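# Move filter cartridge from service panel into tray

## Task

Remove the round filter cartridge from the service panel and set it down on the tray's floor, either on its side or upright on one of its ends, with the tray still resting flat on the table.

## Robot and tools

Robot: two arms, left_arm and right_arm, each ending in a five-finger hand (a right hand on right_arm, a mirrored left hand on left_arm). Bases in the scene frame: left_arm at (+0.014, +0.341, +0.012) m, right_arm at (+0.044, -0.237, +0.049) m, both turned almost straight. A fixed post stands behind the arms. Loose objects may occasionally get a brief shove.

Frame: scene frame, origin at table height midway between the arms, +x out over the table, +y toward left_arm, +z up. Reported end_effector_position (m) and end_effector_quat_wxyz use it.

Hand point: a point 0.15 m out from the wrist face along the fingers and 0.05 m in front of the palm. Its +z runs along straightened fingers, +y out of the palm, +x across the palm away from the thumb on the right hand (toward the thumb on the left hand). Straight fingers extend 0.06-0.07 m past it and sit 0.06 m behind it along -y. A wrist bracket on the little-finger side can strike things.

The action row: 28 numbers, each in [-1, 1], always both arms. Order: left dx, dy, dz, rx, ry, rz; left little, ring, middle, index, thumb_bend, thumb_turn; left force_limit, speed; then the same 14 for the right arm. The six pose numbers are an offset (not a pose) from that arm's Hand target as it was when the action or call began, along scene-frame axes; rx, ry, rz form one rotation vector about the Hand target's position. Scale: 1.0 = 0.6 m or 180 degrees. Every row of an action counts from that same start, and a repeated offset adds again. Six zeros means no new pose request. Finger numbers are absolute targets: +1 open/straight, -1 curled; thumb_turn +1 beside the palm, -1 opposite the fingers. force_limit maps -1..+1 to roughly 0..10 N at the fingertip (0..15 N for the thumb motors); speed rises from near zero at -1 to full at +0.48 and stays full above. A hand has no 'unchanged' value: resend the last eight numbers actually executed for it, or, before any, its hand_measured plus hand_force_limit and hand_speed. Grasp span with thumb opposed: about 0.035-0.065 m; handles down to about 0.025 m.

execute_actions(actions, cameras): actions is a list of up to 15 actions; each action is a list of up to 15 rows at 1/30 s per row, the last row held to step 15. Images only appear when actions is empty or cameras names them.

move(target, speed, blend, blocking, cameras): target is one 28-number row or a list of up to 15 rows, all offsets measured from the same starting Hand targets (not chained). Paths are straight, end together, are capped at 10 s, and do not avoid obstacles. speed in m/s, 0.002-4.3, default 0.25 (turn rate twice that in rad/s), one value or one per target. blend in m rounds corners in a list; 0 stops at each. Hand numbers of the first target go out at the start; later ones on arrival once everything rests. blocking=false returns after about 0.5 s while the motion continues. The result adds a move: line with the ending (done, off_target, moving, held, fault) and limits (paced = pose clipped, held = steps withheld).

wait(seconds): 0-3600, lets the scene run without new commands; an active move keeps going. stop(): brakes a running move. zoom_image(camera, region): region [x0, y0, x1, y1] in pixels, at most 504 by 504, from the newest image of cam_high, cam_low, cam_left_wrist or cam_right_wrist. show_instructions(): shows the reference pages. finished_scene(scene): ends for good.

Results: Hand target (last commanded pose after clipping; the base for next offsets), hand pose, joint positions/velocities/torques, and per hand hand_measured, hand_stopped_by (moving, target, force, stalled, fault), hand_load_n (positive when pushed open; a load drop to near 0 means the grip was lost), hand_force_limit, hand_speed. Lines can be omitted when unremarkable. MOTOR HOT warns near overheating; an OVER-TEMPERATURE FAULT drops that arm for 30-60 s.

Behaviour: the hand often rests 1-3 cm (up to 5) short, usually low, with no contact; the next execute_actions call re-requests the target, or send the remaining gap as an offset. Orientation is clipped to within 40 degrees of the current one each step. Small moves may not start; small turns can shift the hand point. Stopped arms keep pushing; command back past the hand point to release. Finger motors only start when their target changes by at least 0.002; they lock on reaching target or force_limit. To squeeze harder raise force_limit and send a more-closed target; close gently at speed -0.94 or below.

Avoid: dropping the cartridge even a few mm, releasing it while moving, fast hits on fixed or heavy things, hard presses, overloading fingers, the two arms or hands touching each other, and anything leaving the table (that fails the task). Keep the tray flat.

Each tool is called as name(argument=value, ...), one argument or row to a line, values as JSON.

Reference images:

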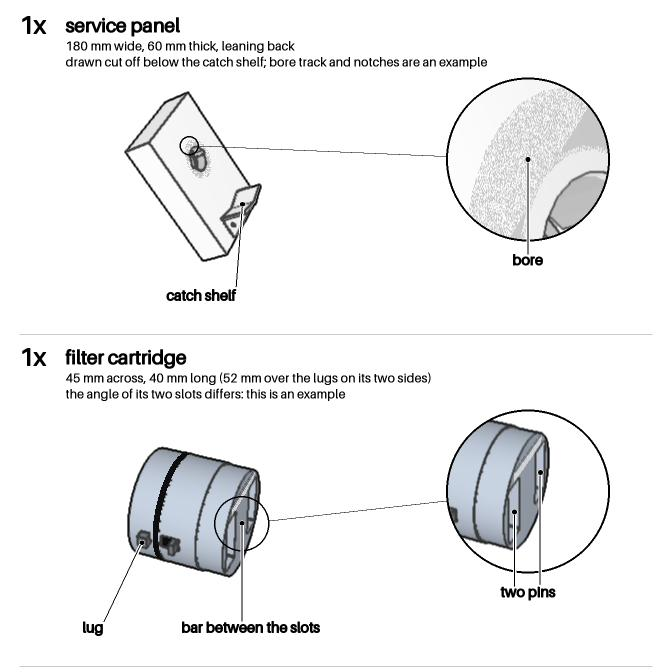

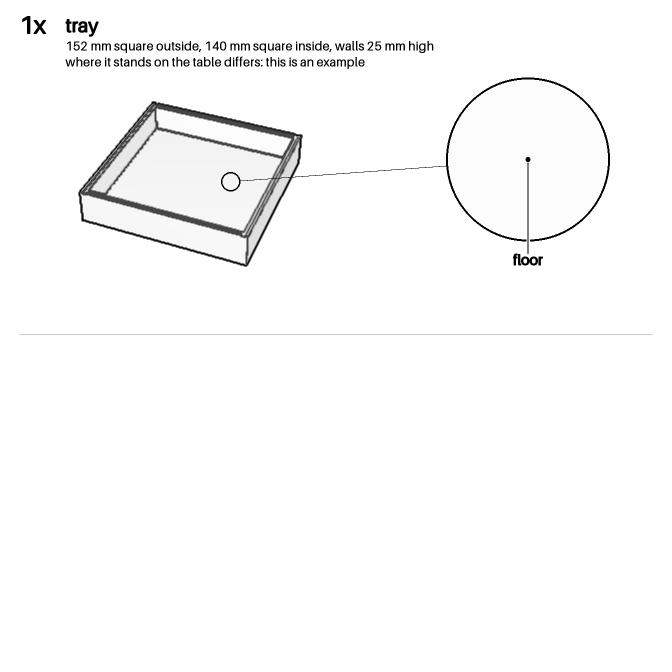

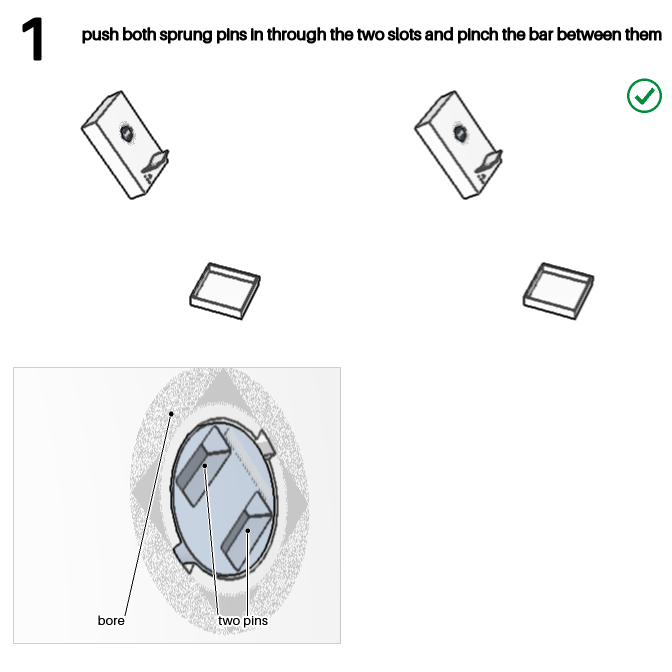

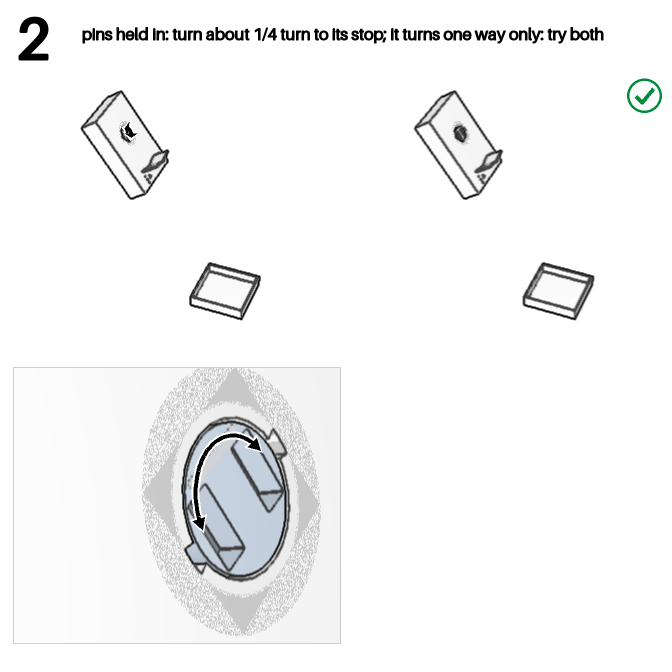

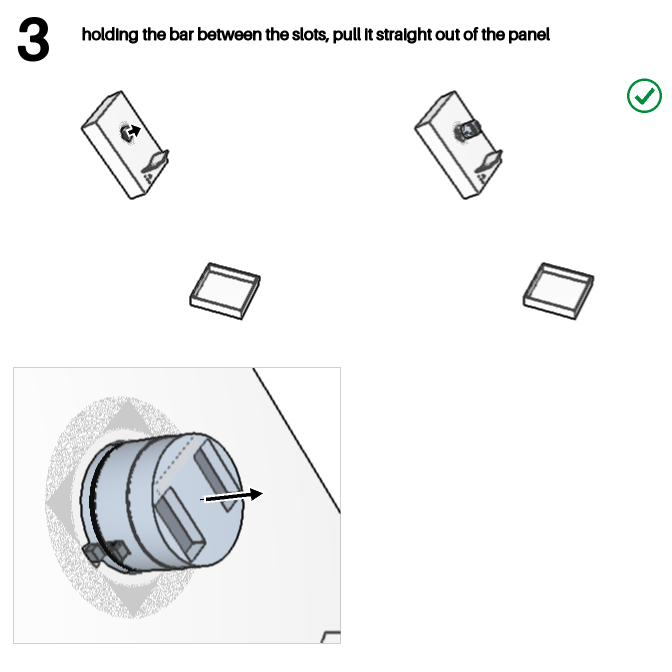

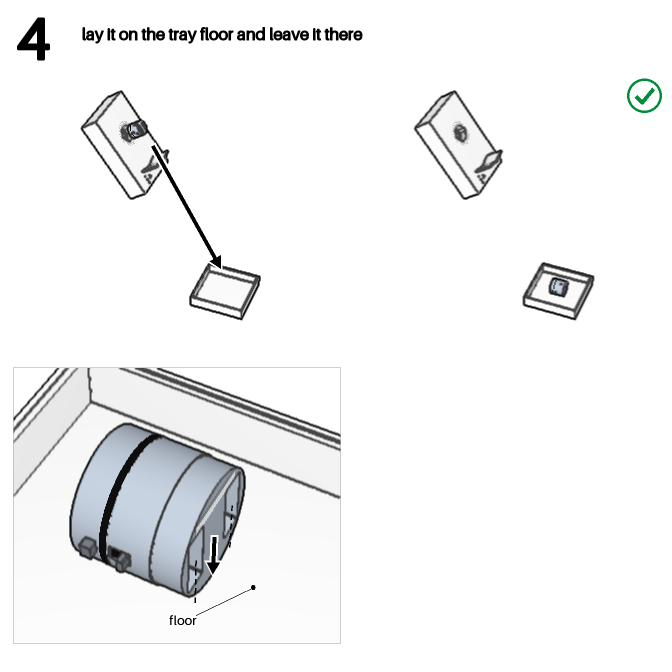

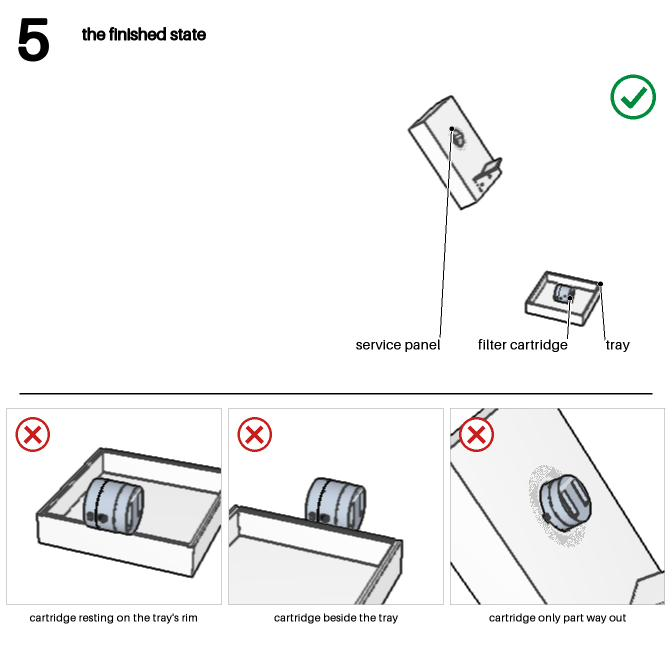

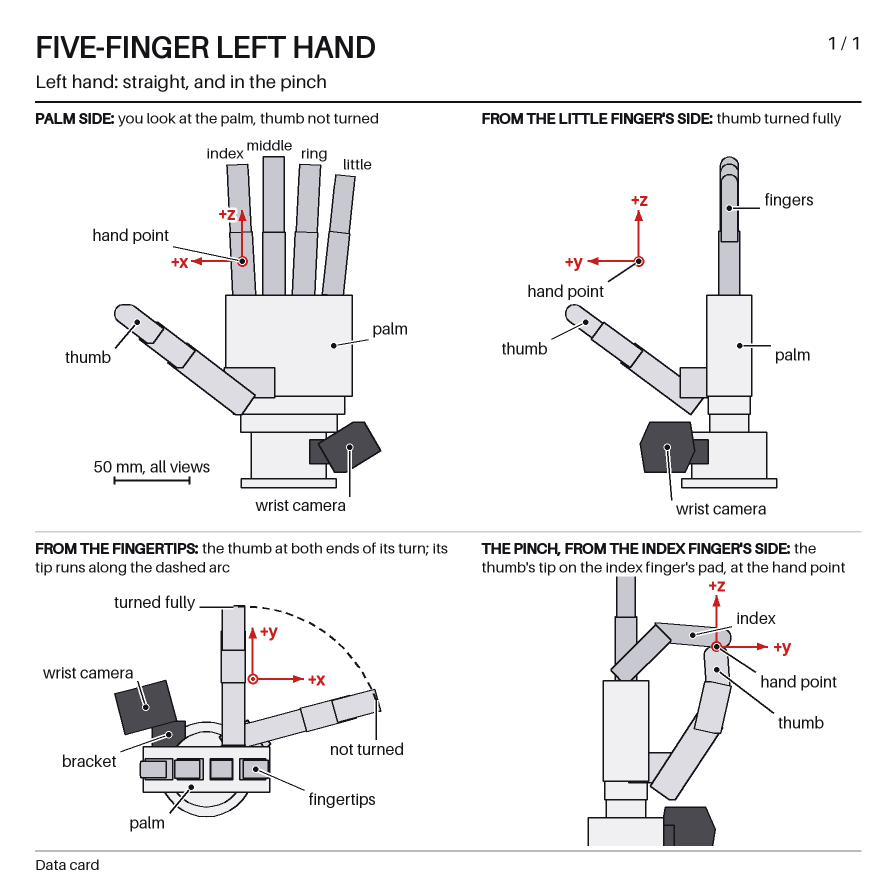

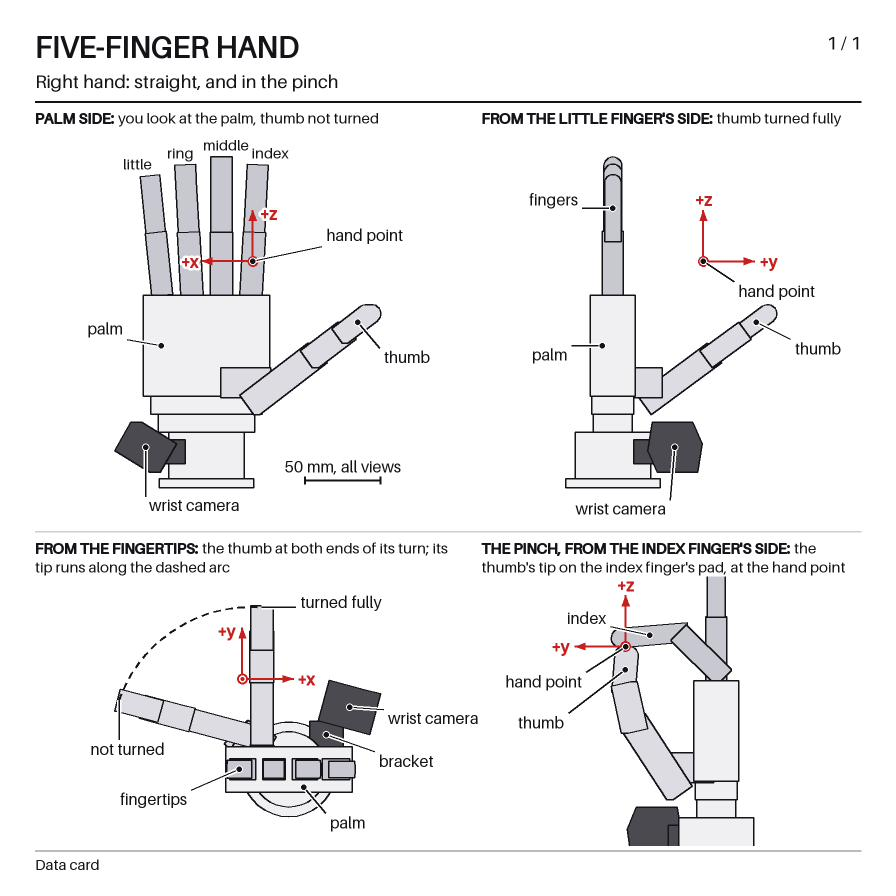

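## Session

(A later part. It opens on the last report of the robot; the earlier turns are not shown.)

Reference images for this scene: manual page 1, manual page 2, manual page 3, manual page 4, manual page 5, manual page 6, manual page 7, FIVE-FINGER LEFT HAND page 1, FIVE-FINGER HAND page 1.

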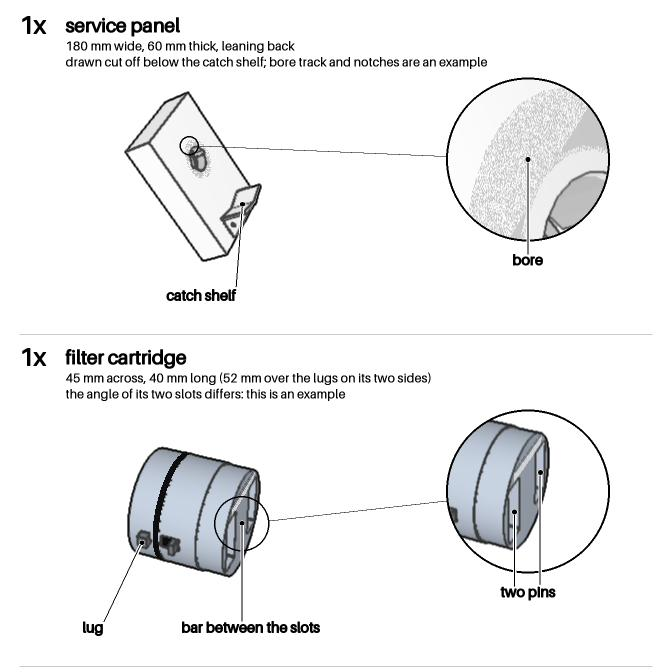

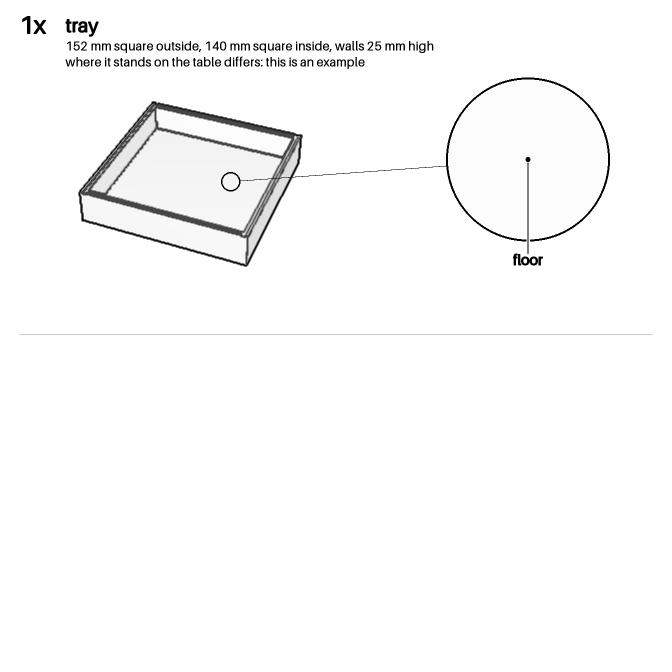

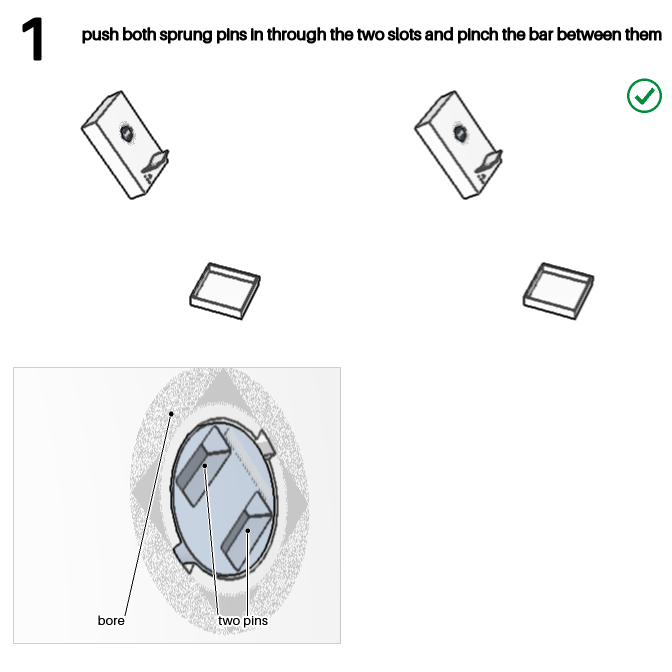

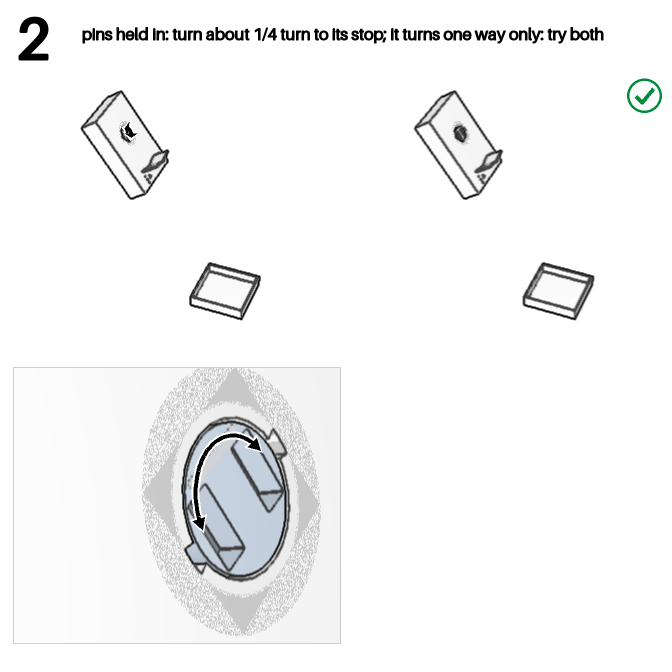

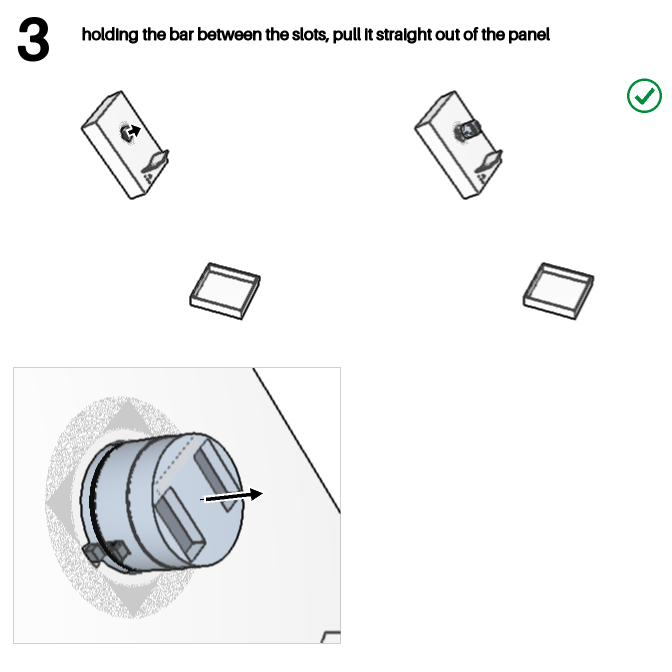

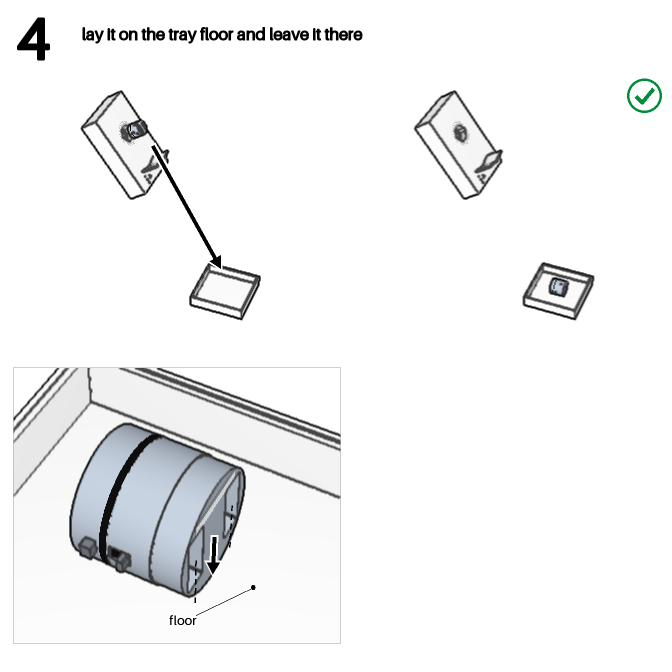

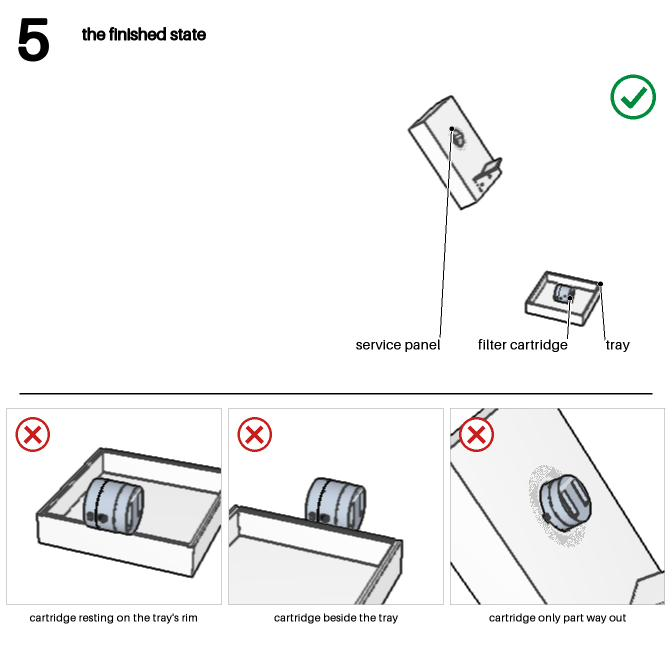

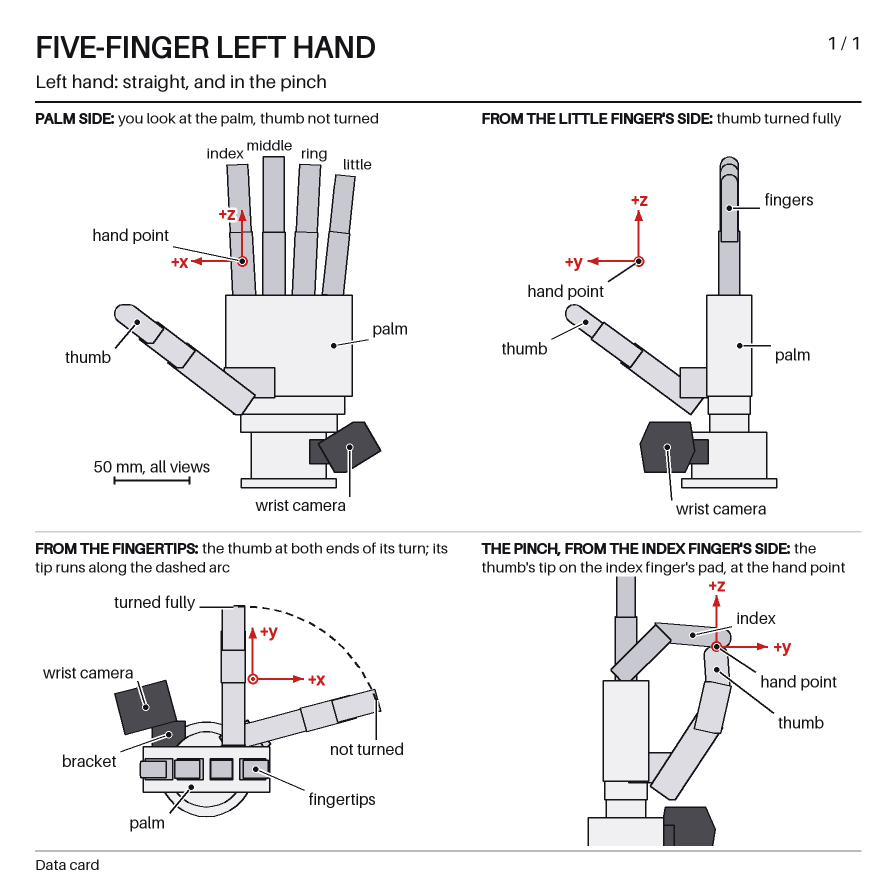

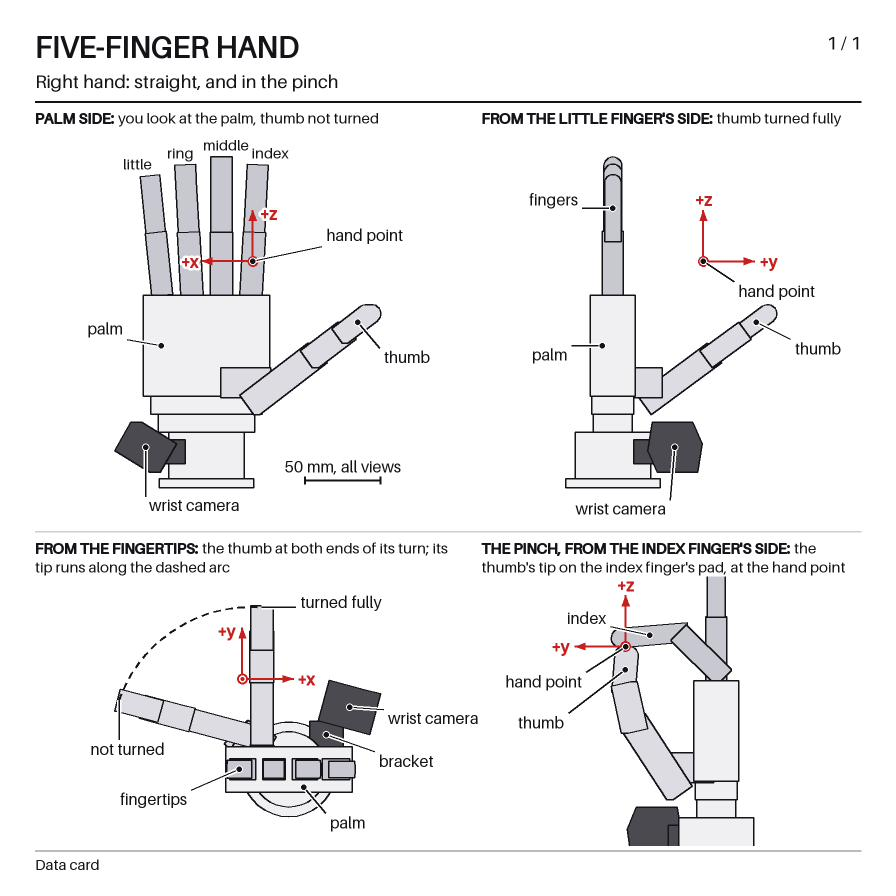

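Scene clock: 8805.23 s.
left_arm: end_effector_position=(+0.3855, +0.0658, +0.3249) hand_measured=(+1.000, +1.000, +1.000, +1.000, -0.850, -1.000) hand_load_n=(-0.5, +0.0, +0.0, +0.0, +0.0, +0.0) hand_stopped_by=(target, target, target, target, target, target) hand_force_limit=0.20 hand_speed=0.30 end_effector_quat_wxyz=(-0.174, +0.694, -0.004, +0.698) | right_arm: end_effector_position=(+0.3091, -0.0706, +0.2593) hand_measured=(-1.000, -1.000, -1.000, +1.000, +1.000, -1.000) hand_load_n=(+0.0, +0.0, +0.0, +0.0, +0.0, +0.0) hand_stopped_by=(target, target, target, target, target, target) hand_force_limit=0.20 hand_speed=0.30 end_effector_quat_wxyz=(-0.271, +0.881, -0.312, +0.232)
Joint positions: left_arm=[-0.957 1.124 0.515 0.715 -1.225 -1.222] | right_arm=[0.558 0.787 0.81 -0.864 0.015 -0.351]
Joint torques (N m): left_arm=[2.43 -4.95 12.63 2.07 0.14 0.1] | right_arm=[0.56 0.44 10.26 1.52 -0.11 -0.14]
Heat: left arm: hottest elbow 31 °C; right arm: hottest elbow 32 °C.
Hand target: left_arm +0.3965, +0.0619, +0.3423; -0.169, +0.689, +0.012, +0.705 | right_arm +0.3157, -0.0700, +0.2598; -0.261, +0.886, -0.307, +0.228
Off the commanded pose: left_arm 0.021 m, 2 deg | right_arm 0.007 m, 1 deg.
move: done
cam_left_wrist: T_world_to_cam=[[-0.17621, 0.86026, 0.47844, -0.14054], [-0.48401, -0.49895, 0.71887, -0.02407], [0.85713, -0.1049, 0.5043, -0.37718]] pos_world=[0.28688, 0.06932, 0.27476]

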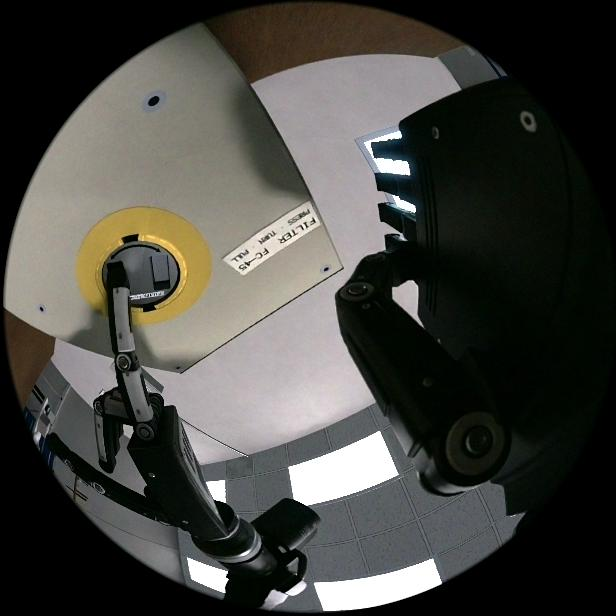

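move(
  target=[
    [-0.228,0.1797,-0.0105,0,0,0,1,1,1,1,-0.85,-1,0.2,0.0,0,0,0,0,0,0,-1,-1,-1,1,1,-1,0.2,0.3],
    [-0.228,0.1797,-0.0105,0,0,0,1,1,1,1,1,-1,0.2,0.3,0,0,0,0,0,0,-1,-1,-1,1,1,-1,0.2,0.3],
  ],
  speed=0.15,
)

move(
  target=[
    [0,0,0,0.399,0.2309,-0.1876,1,1,1,1,1,-1,0.2,0.3,0,0,0,0,0,0,-1,-1,-1,1,1,-1,0.2,0.3],
    [0,0,0,0.399,0.2309,-0.1876,1,-1,-1,-1,1,-1,0.2,0.3,0,0,0,0,0,0,-1,-1,-1,1,1,-1,0.2,0.3],
  ],
  speed=0.2,
)

Scene clock: 8822.50 s.
left_arm: end_effector_position=(+0.2631, +0.1744, +0.3427) hand_measured=(+1.000, +1.000, +1.000, +1.000, +1.000, -1.000) hand_load_n=(+0.0, +0.0, +0.0, +0.0, +0.0, +0.0) hand_stopped_by=(target, target, target, target, target, target) hand_force_limit=0.20 hand_speed=0.30 end_effector_quat_wxyz=(-0.162, +0.694, +0.018, +0.701) | right_arm: end_effector_position=(+0.3091, -0.0705, +0.2593) hand_measured=(-1.000, -1.000, -1.000, +1.000, +1.000, -1.000) hand_load_n=(+0.0, +0.0, +0.0, +0.0, +0.0, +0.0) hand_stopped_by=(target, target, target, target, target, target) hand_force_limit=0.20 hand_speed=0.30 end_effector_quat_wxyz=(-0.271, +0.881, -0.311, +0.232)
Joint positions: left_arm=[-1.242 0.587 0.218 1.048 -1.513 -0.691] | right_arm=[0.558 0.787 0.81 -0.864 0.015 -0.351]
Joint torques (N m): left_arm=[0.26 0.91 8.46 1.31 0.68 0.07] | right_arm=[0.67 0.56 10.24 1.5 -0.11 -0.14]
Heat: left arm: hottest elbow 31 °C; right arm: hottest elbow 33 °C.
Hand target: left_arm +0.2598, +0.1697, +0.3361; -0.169, +0.689, +0.012, +0.705 | right_arm +0.3157, -0.0700, +0.2598; -0.261, +0.886, -0.307, +0.228
Off the commanded pose: left_arm 0.009 m, 1 deg | right_arm 0.007 m, 1 deg.
move: done

Scene clock: 8828.07 s.
left_arm: end_effector_position=(+0.2546, +0.1691, +0.3155) hand_measured=(+1.000, -1.000, -1.000, -1.000, +1.000, -1.000) hand_load_n=(+0.0, +0.0, +0.0, +0.0, +0.0, +0.0) hand_stopped_by=(target, target, target, target, target, target) hand_force_limit=0.20 hand_speed=0.30 end_effector_quat_wxyz=(-0.325, +0.624, -0.635, +0.319) | right_arm: end_effector_position=(+0.3091, -0.0705, +0.2593) hand_measured=(-1.000, -1.000, -1.000, +1.000, +1.000, -1.000) hand_load_n=(+0.0, +0.0, +0.0, +0.0, +0.0, +0.0) hand_stopped_by=(target, target, target, target, target, target) hand_force_limit=0.20 hand_speed=0.30 end_effector_quat_wxyz=(-0.271, +0.881, -0.311, +0.232)
Joint positions: left_arm=[-0.837 0.672 0.943 -1.112 -0.667 -0.587] | right_arm=[0.558 0.787 0.81 -0.864 0.015 -0.351]
Joint torques (N m): left_arm=[2.43 -1.08 14.75 0.72 -0.44 0.13] | right_arm=[0.67 0.26 10.28 1.48 -0.11 -0.17]
Heat: left arm: hottest elbow 31 °C; right arm: hottest elbow 34 °C.
Hand target: left_arm +0.2597, +0.1697, +0.3361; -0.326, +0.627, -0.627, +0.327 | right_arm +0.3157, -0.0700, +0.2598; -0.261, +0.886, -0.307, +0.228
Off the commanded pose: left_arm 0.021 m, 1 deg | right_arm 0.007 m, 1 deg.
move: off_target (left_arm); target 2's new numbers were sent with left_arm's hand 0.021 m and 1 deg from that target

move(
  target=[
    [0.0422,-0.0497,0.0398,0.3185,-0.0269,-0.2102,1,-1,-1,-1,1,-1,0.2,0.3,0,0,0,0,0,0,-1,-1,-1,1,1,-1,0.2,0.3],
    [0.0672,-0.108,-0.0102,0.637,-0.0537,-0.4203,1,-1,-1,-1,1,-1,0.2,0.3,0,0,0,0,0,0,-1,-1,-1,1,1,-1,0.2,0.3],
  ],
  speed=0.25,
  blend=0.02,
  cameras=["cam_left_wrist","cam_high"],
)

Scene clock: 8836.53 s.
left_arm: end_effector_position=(+0.3029, +0.1112, +0.3366) hand_measured=(+1.000, -1.000, -1.000, -1.000, +1.000, -1.000) hand_load_n=(+0.0, +0.0, +0.0, +0.0, +0.0, +0.0) hand_stopped_by=(target, target, target, target, target, target) hand_force_limit=0.20 hand_speed=0.30 end_effector_quat_wxyz=(+0.479, +0.359, +0.784, +0.164) | right_arm: end_effector_position=(+0.3091, -0.0705, +0.2593) hand_measured=(-1.000, -1.000, -1.000, +1.000, +1.000, -1.000) hand_load_n=(+0.0, +0.0, +0.0, +0.0, +0.0, +0.0) hand_stopped_by=(target, target, target, target, target, target) hand_force_limit=0.20 hand_speed=0.30 end_effector_quat_wxyz=(-0.271, +0.881, -0.311, +0.232)
Joint positions: left_arm=[-1.175 0.981 0.921 -0.834 -0.896 1.559] | right_arm=[0.558 0.787 0.81 -0.864 0.015 -0.351]
Joint torques (N m): left_arm=[0.21 -5.36 9.58 1.8 -0.62 0.14] | right_arm=[0.67 0.38 10.29 1.44 -0.12 -0.15]
Heat: left arm: hottest elbow 32 °C; right arm: hottest elbow 34 °C.
Hand target: left_arm +0.3001, +0.1050, +0.3299; +0.478, +0.370, +0.780, +0.162 | right_arm +0.3157, -0.0700, +0.2598; -0.261, +0.886, -0.307, +0.228
Off the commanded pose: left_arm 0.010 m, 1 deg | right_arm 0.007 m, 1 deg.
move: done
cam_left_wrist: T_world_to_cam=[[-0.42011, -0.49387, -0.76132, 0.44196], [-0.64509, 0.75258, -0.13223, 0.14631], [0.63826, 0.43557, -0.63475, 0.08207]] pos_world=[0.22767, 0.07241, 0.40791]
Images, in order (width x height): cam_high 896x504, cam_left_wrist 616x616.

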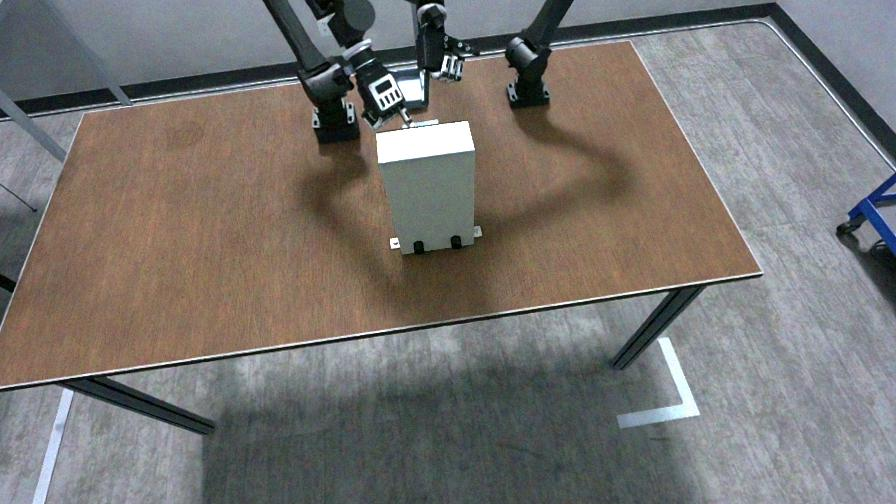

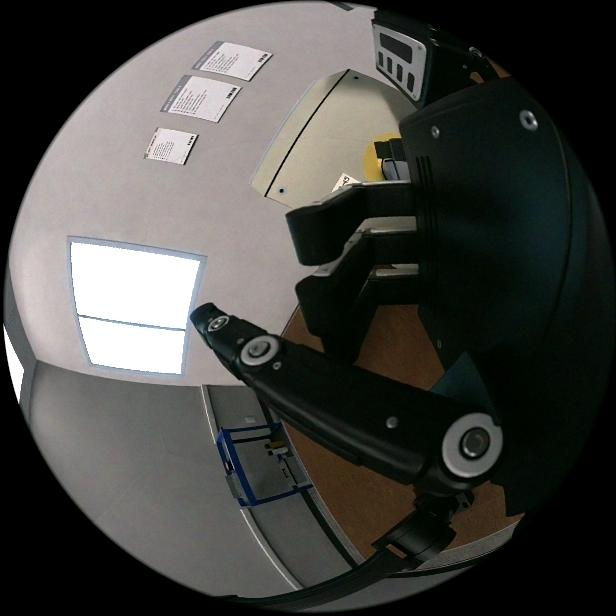

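move(
  target=[
    [0.0533,0.0022,-0.0583,0,0,0,1,-1,-1,-1,1,-1,0.2,0.3,0,0,0,0,0,0,-1,-1,-1,1,1,-1,0.2,0.3],
  ],
  speed=0.08,
  cameras=["cam_left_wrist"],
)

zoom_image(
  camera="cam_left_wrist",
  region=[350, 100, 430, 180],
)

Scene clock: 8841.00 s.
left_arm: end_effector_position=(+0.3269, +0.1042, +0.3041) hand_measured=(+1.000, -1.000, -1.000, -1.000, +1.000, -1.000) hand_load_n=(+0.0, +0.0, +0.0, +0.0, +0.0, +0.0) hand_stopped_by=(target, target, target, target, target, target) hand_force_limit=0.20 hand_speed=0.30 end_effector_quat_wxyz=(+0.484, +0.369, +0.778, +0.154) | right_arm: end_effector_position=(+0.3091, -0.0705, +0.2593) hand_measured=(-1.000, -1.000, -1.000, +1.000, +1.000, -1.000) hand_load_n=(+0.0, +0.0, +0.0, +0.0, +0.0, +0.0) hand_stopped_by=(target, target, target, target, target, target) hand_force_limit=0.20 hand_speed=0.30 end_effector_quat_wxyz=(-0.271, +0.881, -0.311, +0.232)
Joint positions: left_arm=[-1.107 1.006 0.838 -0.632 -0.83 1.672] | right_arm=[0.558 0.787 0.81 -0.864 0.015 -0.351]
Joint torques (N m): left_arm=[2.55 -5.13 9.68 2.02 -0.54 0.13] | right_arm=[0.62 0.62 10.26 1.5 -0.11 -0.14]
Heat: left arm: hottest elbow 32 °C; right arm: hottest elbow 34 °C.
Hand target: left_arm +0.3320, +0.1063, +0.2949; +0.478, +0.370, +0.780, +0.161 | right_arm +0.3157, -0.0700, +0.2598; -0.261, +0.886, -0.307, +0.228
Off the commanded pose: left_arm 0.011 m, 1 deg | right_arm 0.007 m, 1 deg.
move: off_target (left_arm)
cam_left_wrist: T_world_to_cam=[[-0.43284, -0.48594, -0.75928, 0.42669], [-0.62134, 0.77106, -0.13928, 0.15524], [0.65313, 0.41149, -0.63568, 0.04704]] pos_world=[0.25042, 0.06829, 0.3755]

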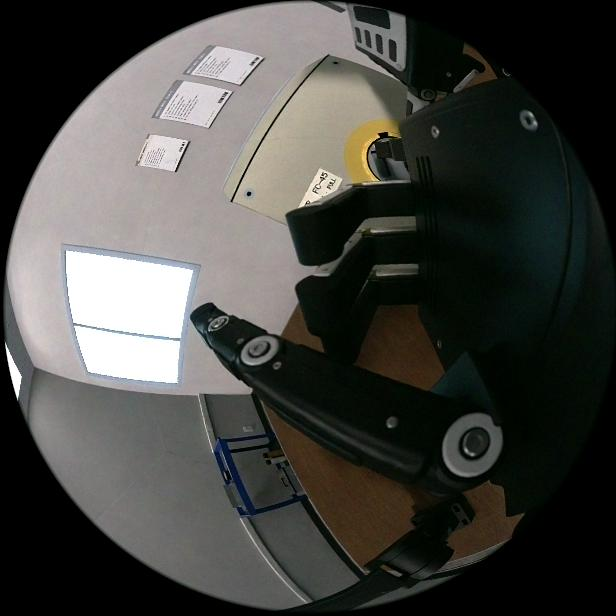

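Scaled by 6.300 from the camera's image (finer frame: 880x880).

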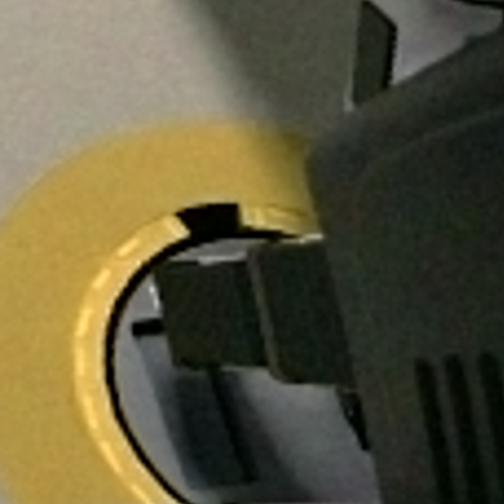

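move(
  target=[
    [0.0283,0,-0.0197,0,0,0,1,-1,-1,-1,1,-1,0.2,0.3,0,0,0,0,0,0,-1,-1,-1,1,1,-1,0.2,0.3],
  ],
  speed=0.05,
  cameras=["cam_left_wrist"],
)

zoom_image(
  camera="cam_left_wrist",
  region=[345, 100, 415, 170],
)

Scene clock: 8845.13 s.
left_arm: end_effector_position=(+0.3439, +0.1037, +0.2929) hand_measured=(+1.000, -1.000, -1.000, -1.000, +1.000, -1.000) hand_load_n=(+0.0, +0.0, +0.0, +0.0, +0.0, +0.0) hand_stopped_by=(target, target, target, target, target, target) hand_force_limit=0.20 hand_speed=0.30 end_effector_quat_wxyz=(+0.484, +0.369, +0.778, +0.154) | right_arm: end_effector_position=(+0.3091, -0.0705, +0.2593) hand_measured=(-1.000, -1.000, -1.000, +1.000, +1.000, -1.000) hand_load_n=(+0.0, +0.0, +0.0, +0.0, +0.0, +0.5) hand_stopped_by=(target, target, target, target, target, target) hand_force_limit=0.20 hand_speed=0.30 end_effector_quat_wxyz=(-0.271, +0.881, -0.311, +0.232)
Joint positions: left_arm=[-1.059 1.032 0.819 -0.55 -0.797 1.722] | right_arm=[0.558 0.787 0.81 -0.864 0.015 -0.351]
Joint torques (N m): left_arm=[2.32 -5.3 9.65 2.02 -0.5 0.14] | right_arm=[0.79 0.56 10.25 1.5 -0.12 -0.14]
Heat: left arm: hottest elbow 32 °C; right arm: hottest elbow 34 °C.
Hand target: left_arm +0.3490, +0.1062, +0.2831; +0.478, +0.370, +0.780, +0.161 | right_arm +0.3157, -0.0700, +0.2598; -0.261, +0.886, -0.307, +0.228
Off the commanded pose: left_arm 0.011 m, 1 deg | right_arm 0.007 m, 1 deg.
move: off_target (left_arm)
cam_left_wrist: T_world_to_cam=[[-0.43217, -0.48626, -0.75946, 0.42504], [-0.62137, 0.77091, -0.14, 0.16477], [0.65355, 0.4114, -0.63531, 0.02885]] pos_world=[0.26722, 0.06779, 0.3642]

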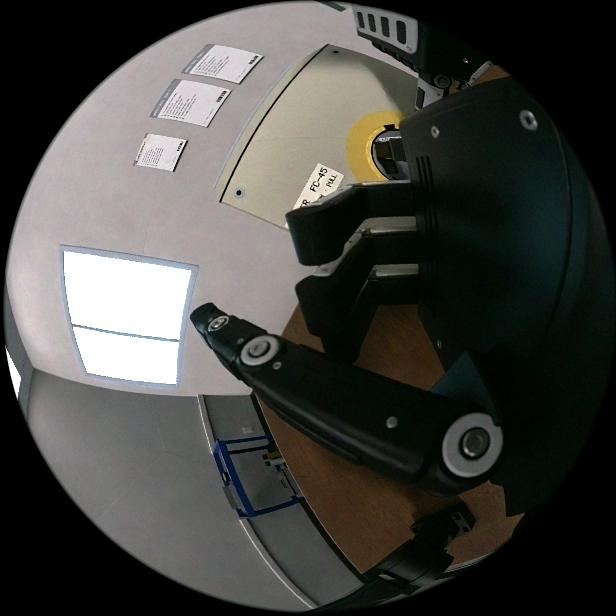

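Scaled by 7.200 from the camera's image (finer frame: 880x880).

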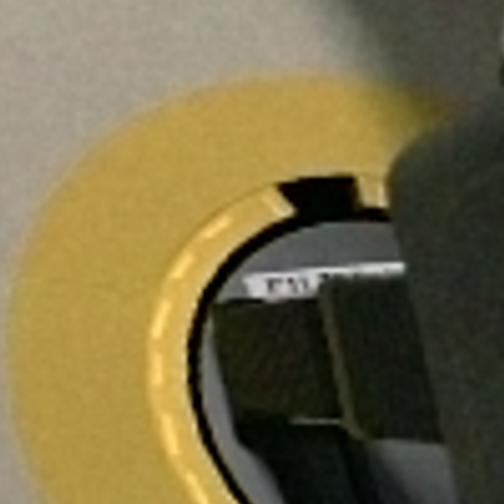

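move(
  target=[
    [0.0,0.001,-0.0133,0,0,0,1,-1,-1,-1,1,-1,0.2,0.3,0,0,0,0,0,0,-1,-1,-1,1,1,-1,0.2,0.3],
    [0.006,0.001,-0.0165,0,0,0,1,-1,-1,-1,1,-1,0.2,0.3,0,0,0,0,0,0,-1,-1,-1,1,1,-1,0.2,0.3],
  ],
  speed=0.04,
  cameras=["cam_left_wrist"],
)

zoom_image(
  camera="cam_left_wrist",
  region=[345, 100, 415, 170],
)

Scene clock: 8855.27 s.
left_arm: end_effector_position=(+0.3448, +0.1033, +0.2848) hand_measured=(+1.000, -1.000, -1.000, -1.000, +1.000, -1.000) hand_load_n=(+0.0, +0.0, +0.5, +0.0, +0.0, +0.0) hand_stopped_by=(target, target, target, target, target, target) hand_force_limit=0.20 hand_speed=0.30 end_effector_quat_wxyz=(+0.485, +0.371, +0.777, +0.152) | right_arm: end_effector_position=(+0.3091, -0.0705, +0.2593) hand_measured=(-1.000, -1.000, -1.000, +1.000, +1.000, -1.000) hand_load_n=(+0.0, +0.0, +0.0, +0.0, +0.0, +0.0) hand_stopped_by=(target, target, target, target, target, target) hand_force_limit=0.20 hand_speed=0.30 end_effector_quat_wxyz=(-0.271, +0.881, -0.311, +0.232)
Joint positions: left_arm=[-1.056 1.035 0.797 -0.517 -0.79 1.732] | right_arm=[0.558 0.787 0.81 -0.864 0.015 -0.351]
Joint torques (N m): left_arm=[3.02 -4.84 9.61 2.28 -0.45 0.15] | right_arm=[0.62 0.56 10.26 1.52 -0.11 -0.14]
Heat: left arm: hottest elbow 31 °C; right arm: hottest elbow 35 °C.
Hand target: left_arm +0.3526, +0.1069, +0.2732; +0.478, +0.370, +0.780, +0.161 | right_arm +0.3157, -0.0700, +0.2598; -0.261, +0.886, -0.307, +0.228
Off the commanded pose: left_arm 0.014 m, 1 deg | right_arm 0.007 m, 1 deg.
move: off_target (left_arm)
cam_left_wrist: T_world_to_cam=[[-0.43471, -0.48449, -0.75914, 0.4197], [-0.61621, 0.77475, -0.14158, 0.16279], [0.65674, 0.40625, -0.63534, 0.02274]] pos_world=[0.26783, 0.06798, 0.3561]

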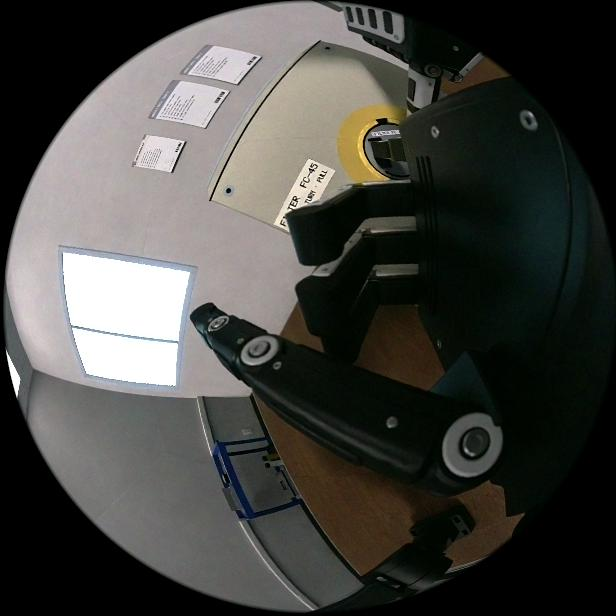

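Scaled by 7.200 from the camera's image (finer frame: 880x880).

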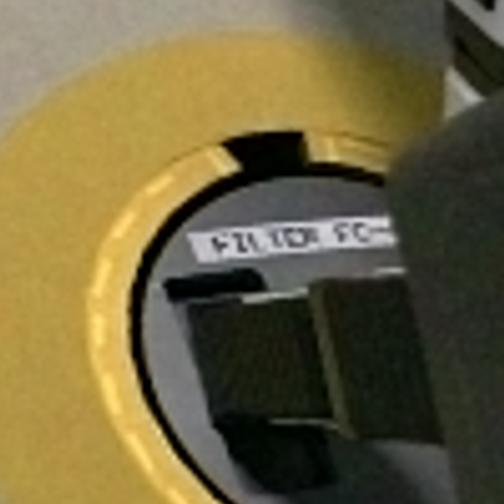

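move(
  target=[
    [0.0496,0.0031,-0.0383,0.0114,0.0061,0.0166,1,-1,-1,-1,1,-1,0.2,0.3,0,0,0,0,0,0,-1,-1,-1,1,1,-1,0.2,0.3],
  ],
  speed=0.05,
)

move(
  target=[
    [0.0496,0.0031,-0.0383,0.0114,0.0061,0.0166,1,-1,-1,-1,1,-1,0.2,0.3,0,0,0,0,0,0,-1,-1,-1,1,1,-1,0.2,0.3],
  ],
  speed=0.05,
  cameras=["cam_left_wrist"],
)

zoom_image(
  camera="cam_left_wrist",
  region=[345, 100, 415, 170],
)

Scene clock: 8861.50 s.
left_arm: end_effector_position=(+0.3480, +0.1009, +0.2810) hand_measured=(+1.000, -1.000, -1.000, -1.000, +1.000, -1.000) hand_load_n=(-2.5, +0.0, +0.0, +0.0, +0.0, +0.0) hand_stopped_by=(target, target, target, target, target, target) hand_force_limit=0.20 hand_speed=0.30 end_effector_quat_wxyz=(+0.484, +0.371, +0.777, +0.154) | right_arm: end_effector_position=(+0.3093, -0.0706, +0.2595) hand_measured=(-1.000, -1.000, -1.000, +1.000, +1.000, -1.000) hand_load_n=(+0.0, +0.0, +0.0, +0.0, +0.0, +0.0) hand_stopped_by=(target, target, target, target, target, target) hand_force_limit=0.20 hand_speed=0.30 end_effector_quat_wxyz=(-0.271, +0.881, -0.311, +0.232)
Joint positions: left_arm=[-1.051 1.051 0.797 -0.502 -0.787 1.736] | right_arm=[0.557 0.787 0.81 -0.864 0.015 -0.352]
Joint torques (N m): left_arm=[7.12 -0.21 10.19 3.55 -0.21 0.2] | right_arm=[0.67 0.5 10.26 1.51 -0.11 -0.15]
Heat: left arm: hottest elbow 31 °C; right arm: hottest elbow 35 °C.
Hand target: left_arm +0.3824, +0.1087, +0.2502; +0.459, +0.359, +0.791, +0.184 | right_arm +0.3157, -0.0700, +0.2599; -0.261, +0.886, -0.307, +0.228
Off the commanded pose: left_arm 0.047 m, 5 deg | right_arm 0.006 m, 1 deg.
move: off_target (left_arm)

Scene clock: 8862.50 s.
left_arm: end_effector_position=(+0.3495, +0.0999, +0.2793) hand_measured=(+1.000, -1.000, -1.000, -1.000, +1.000, -1.000) hand_load_n=(-4.0, +0.0, +0.0, +0.0, +0.0, +0.0) hand_stopped_by=(target, target, target, target, target, target) hand_force_limit=0.20 hand_speed=0.30 end_effector_quat_wxyz=(+0.485, +0.370, +0.777, +0.156) | right_arm: end_effector_position=(+0.3093, -0.0707, +0.2596) hand_measured=(-1.000, -1.000, -1.000, +1.000, +1.000, -1.000) hand_load_n=(+0.0, +0.0, +0.0, +0.0, +0.0, +0.0) hand_stopped_by=(target, target, target, target, target, target) hand_force_limit=0.20 hand_speed=0.30 end_effector_quat_wxyz=(-0.271, +0.881, -0.311, +0.232)
Joint positions: left_arm=[-1.049 1.059 0.797 -0.493 -0.791 1.736] | right_arm=[0.557 0.787 0.81 -0.864 0.015 -0.352]
Joint torques (N m): left_arm=[11.05 4.31 10.88 4.01 -0.13 0.18] | right_arm=[0.62 0.44 10.24 1.5 -0.11 -0.14]
Heat: left arm: hottest elbow 31 °C; right arm: hottest elbow 35 °C.
Hand target: left_arm +0.4122, +0.1106, +0.2274; +0.441, +0.348, +0.801, +0.207 | right_arm +0.3157, -0.0701, +0.2599; -0.261, +0.886, -0.307, +0.228
Off the commanded pose: left_arm 0.082 m, 9 deg | right_arm 0.006 m, 1 deg.
move: off_target (left_arm)
cam_left_wrist: T_world_to_cam=[[-0.43134, -0.48353, -0.76167, 0.4153], [-0.62023, 0.77203, -0.13886, 0.16855], [0.65518, 0.41252, -0.63291, 0.01672]] pos_world=[0.27272, 0.06379, 0.35031]

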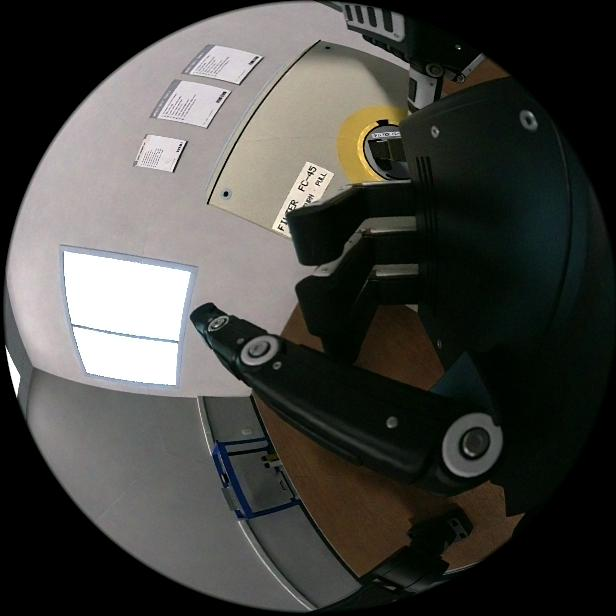

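Scaled by 7.200 from the camera's image (finer frame: 880x880).

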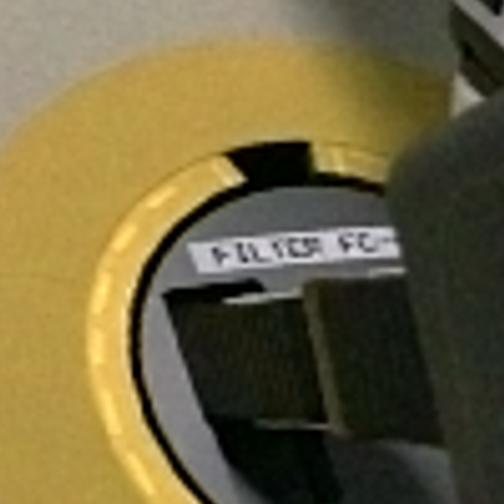

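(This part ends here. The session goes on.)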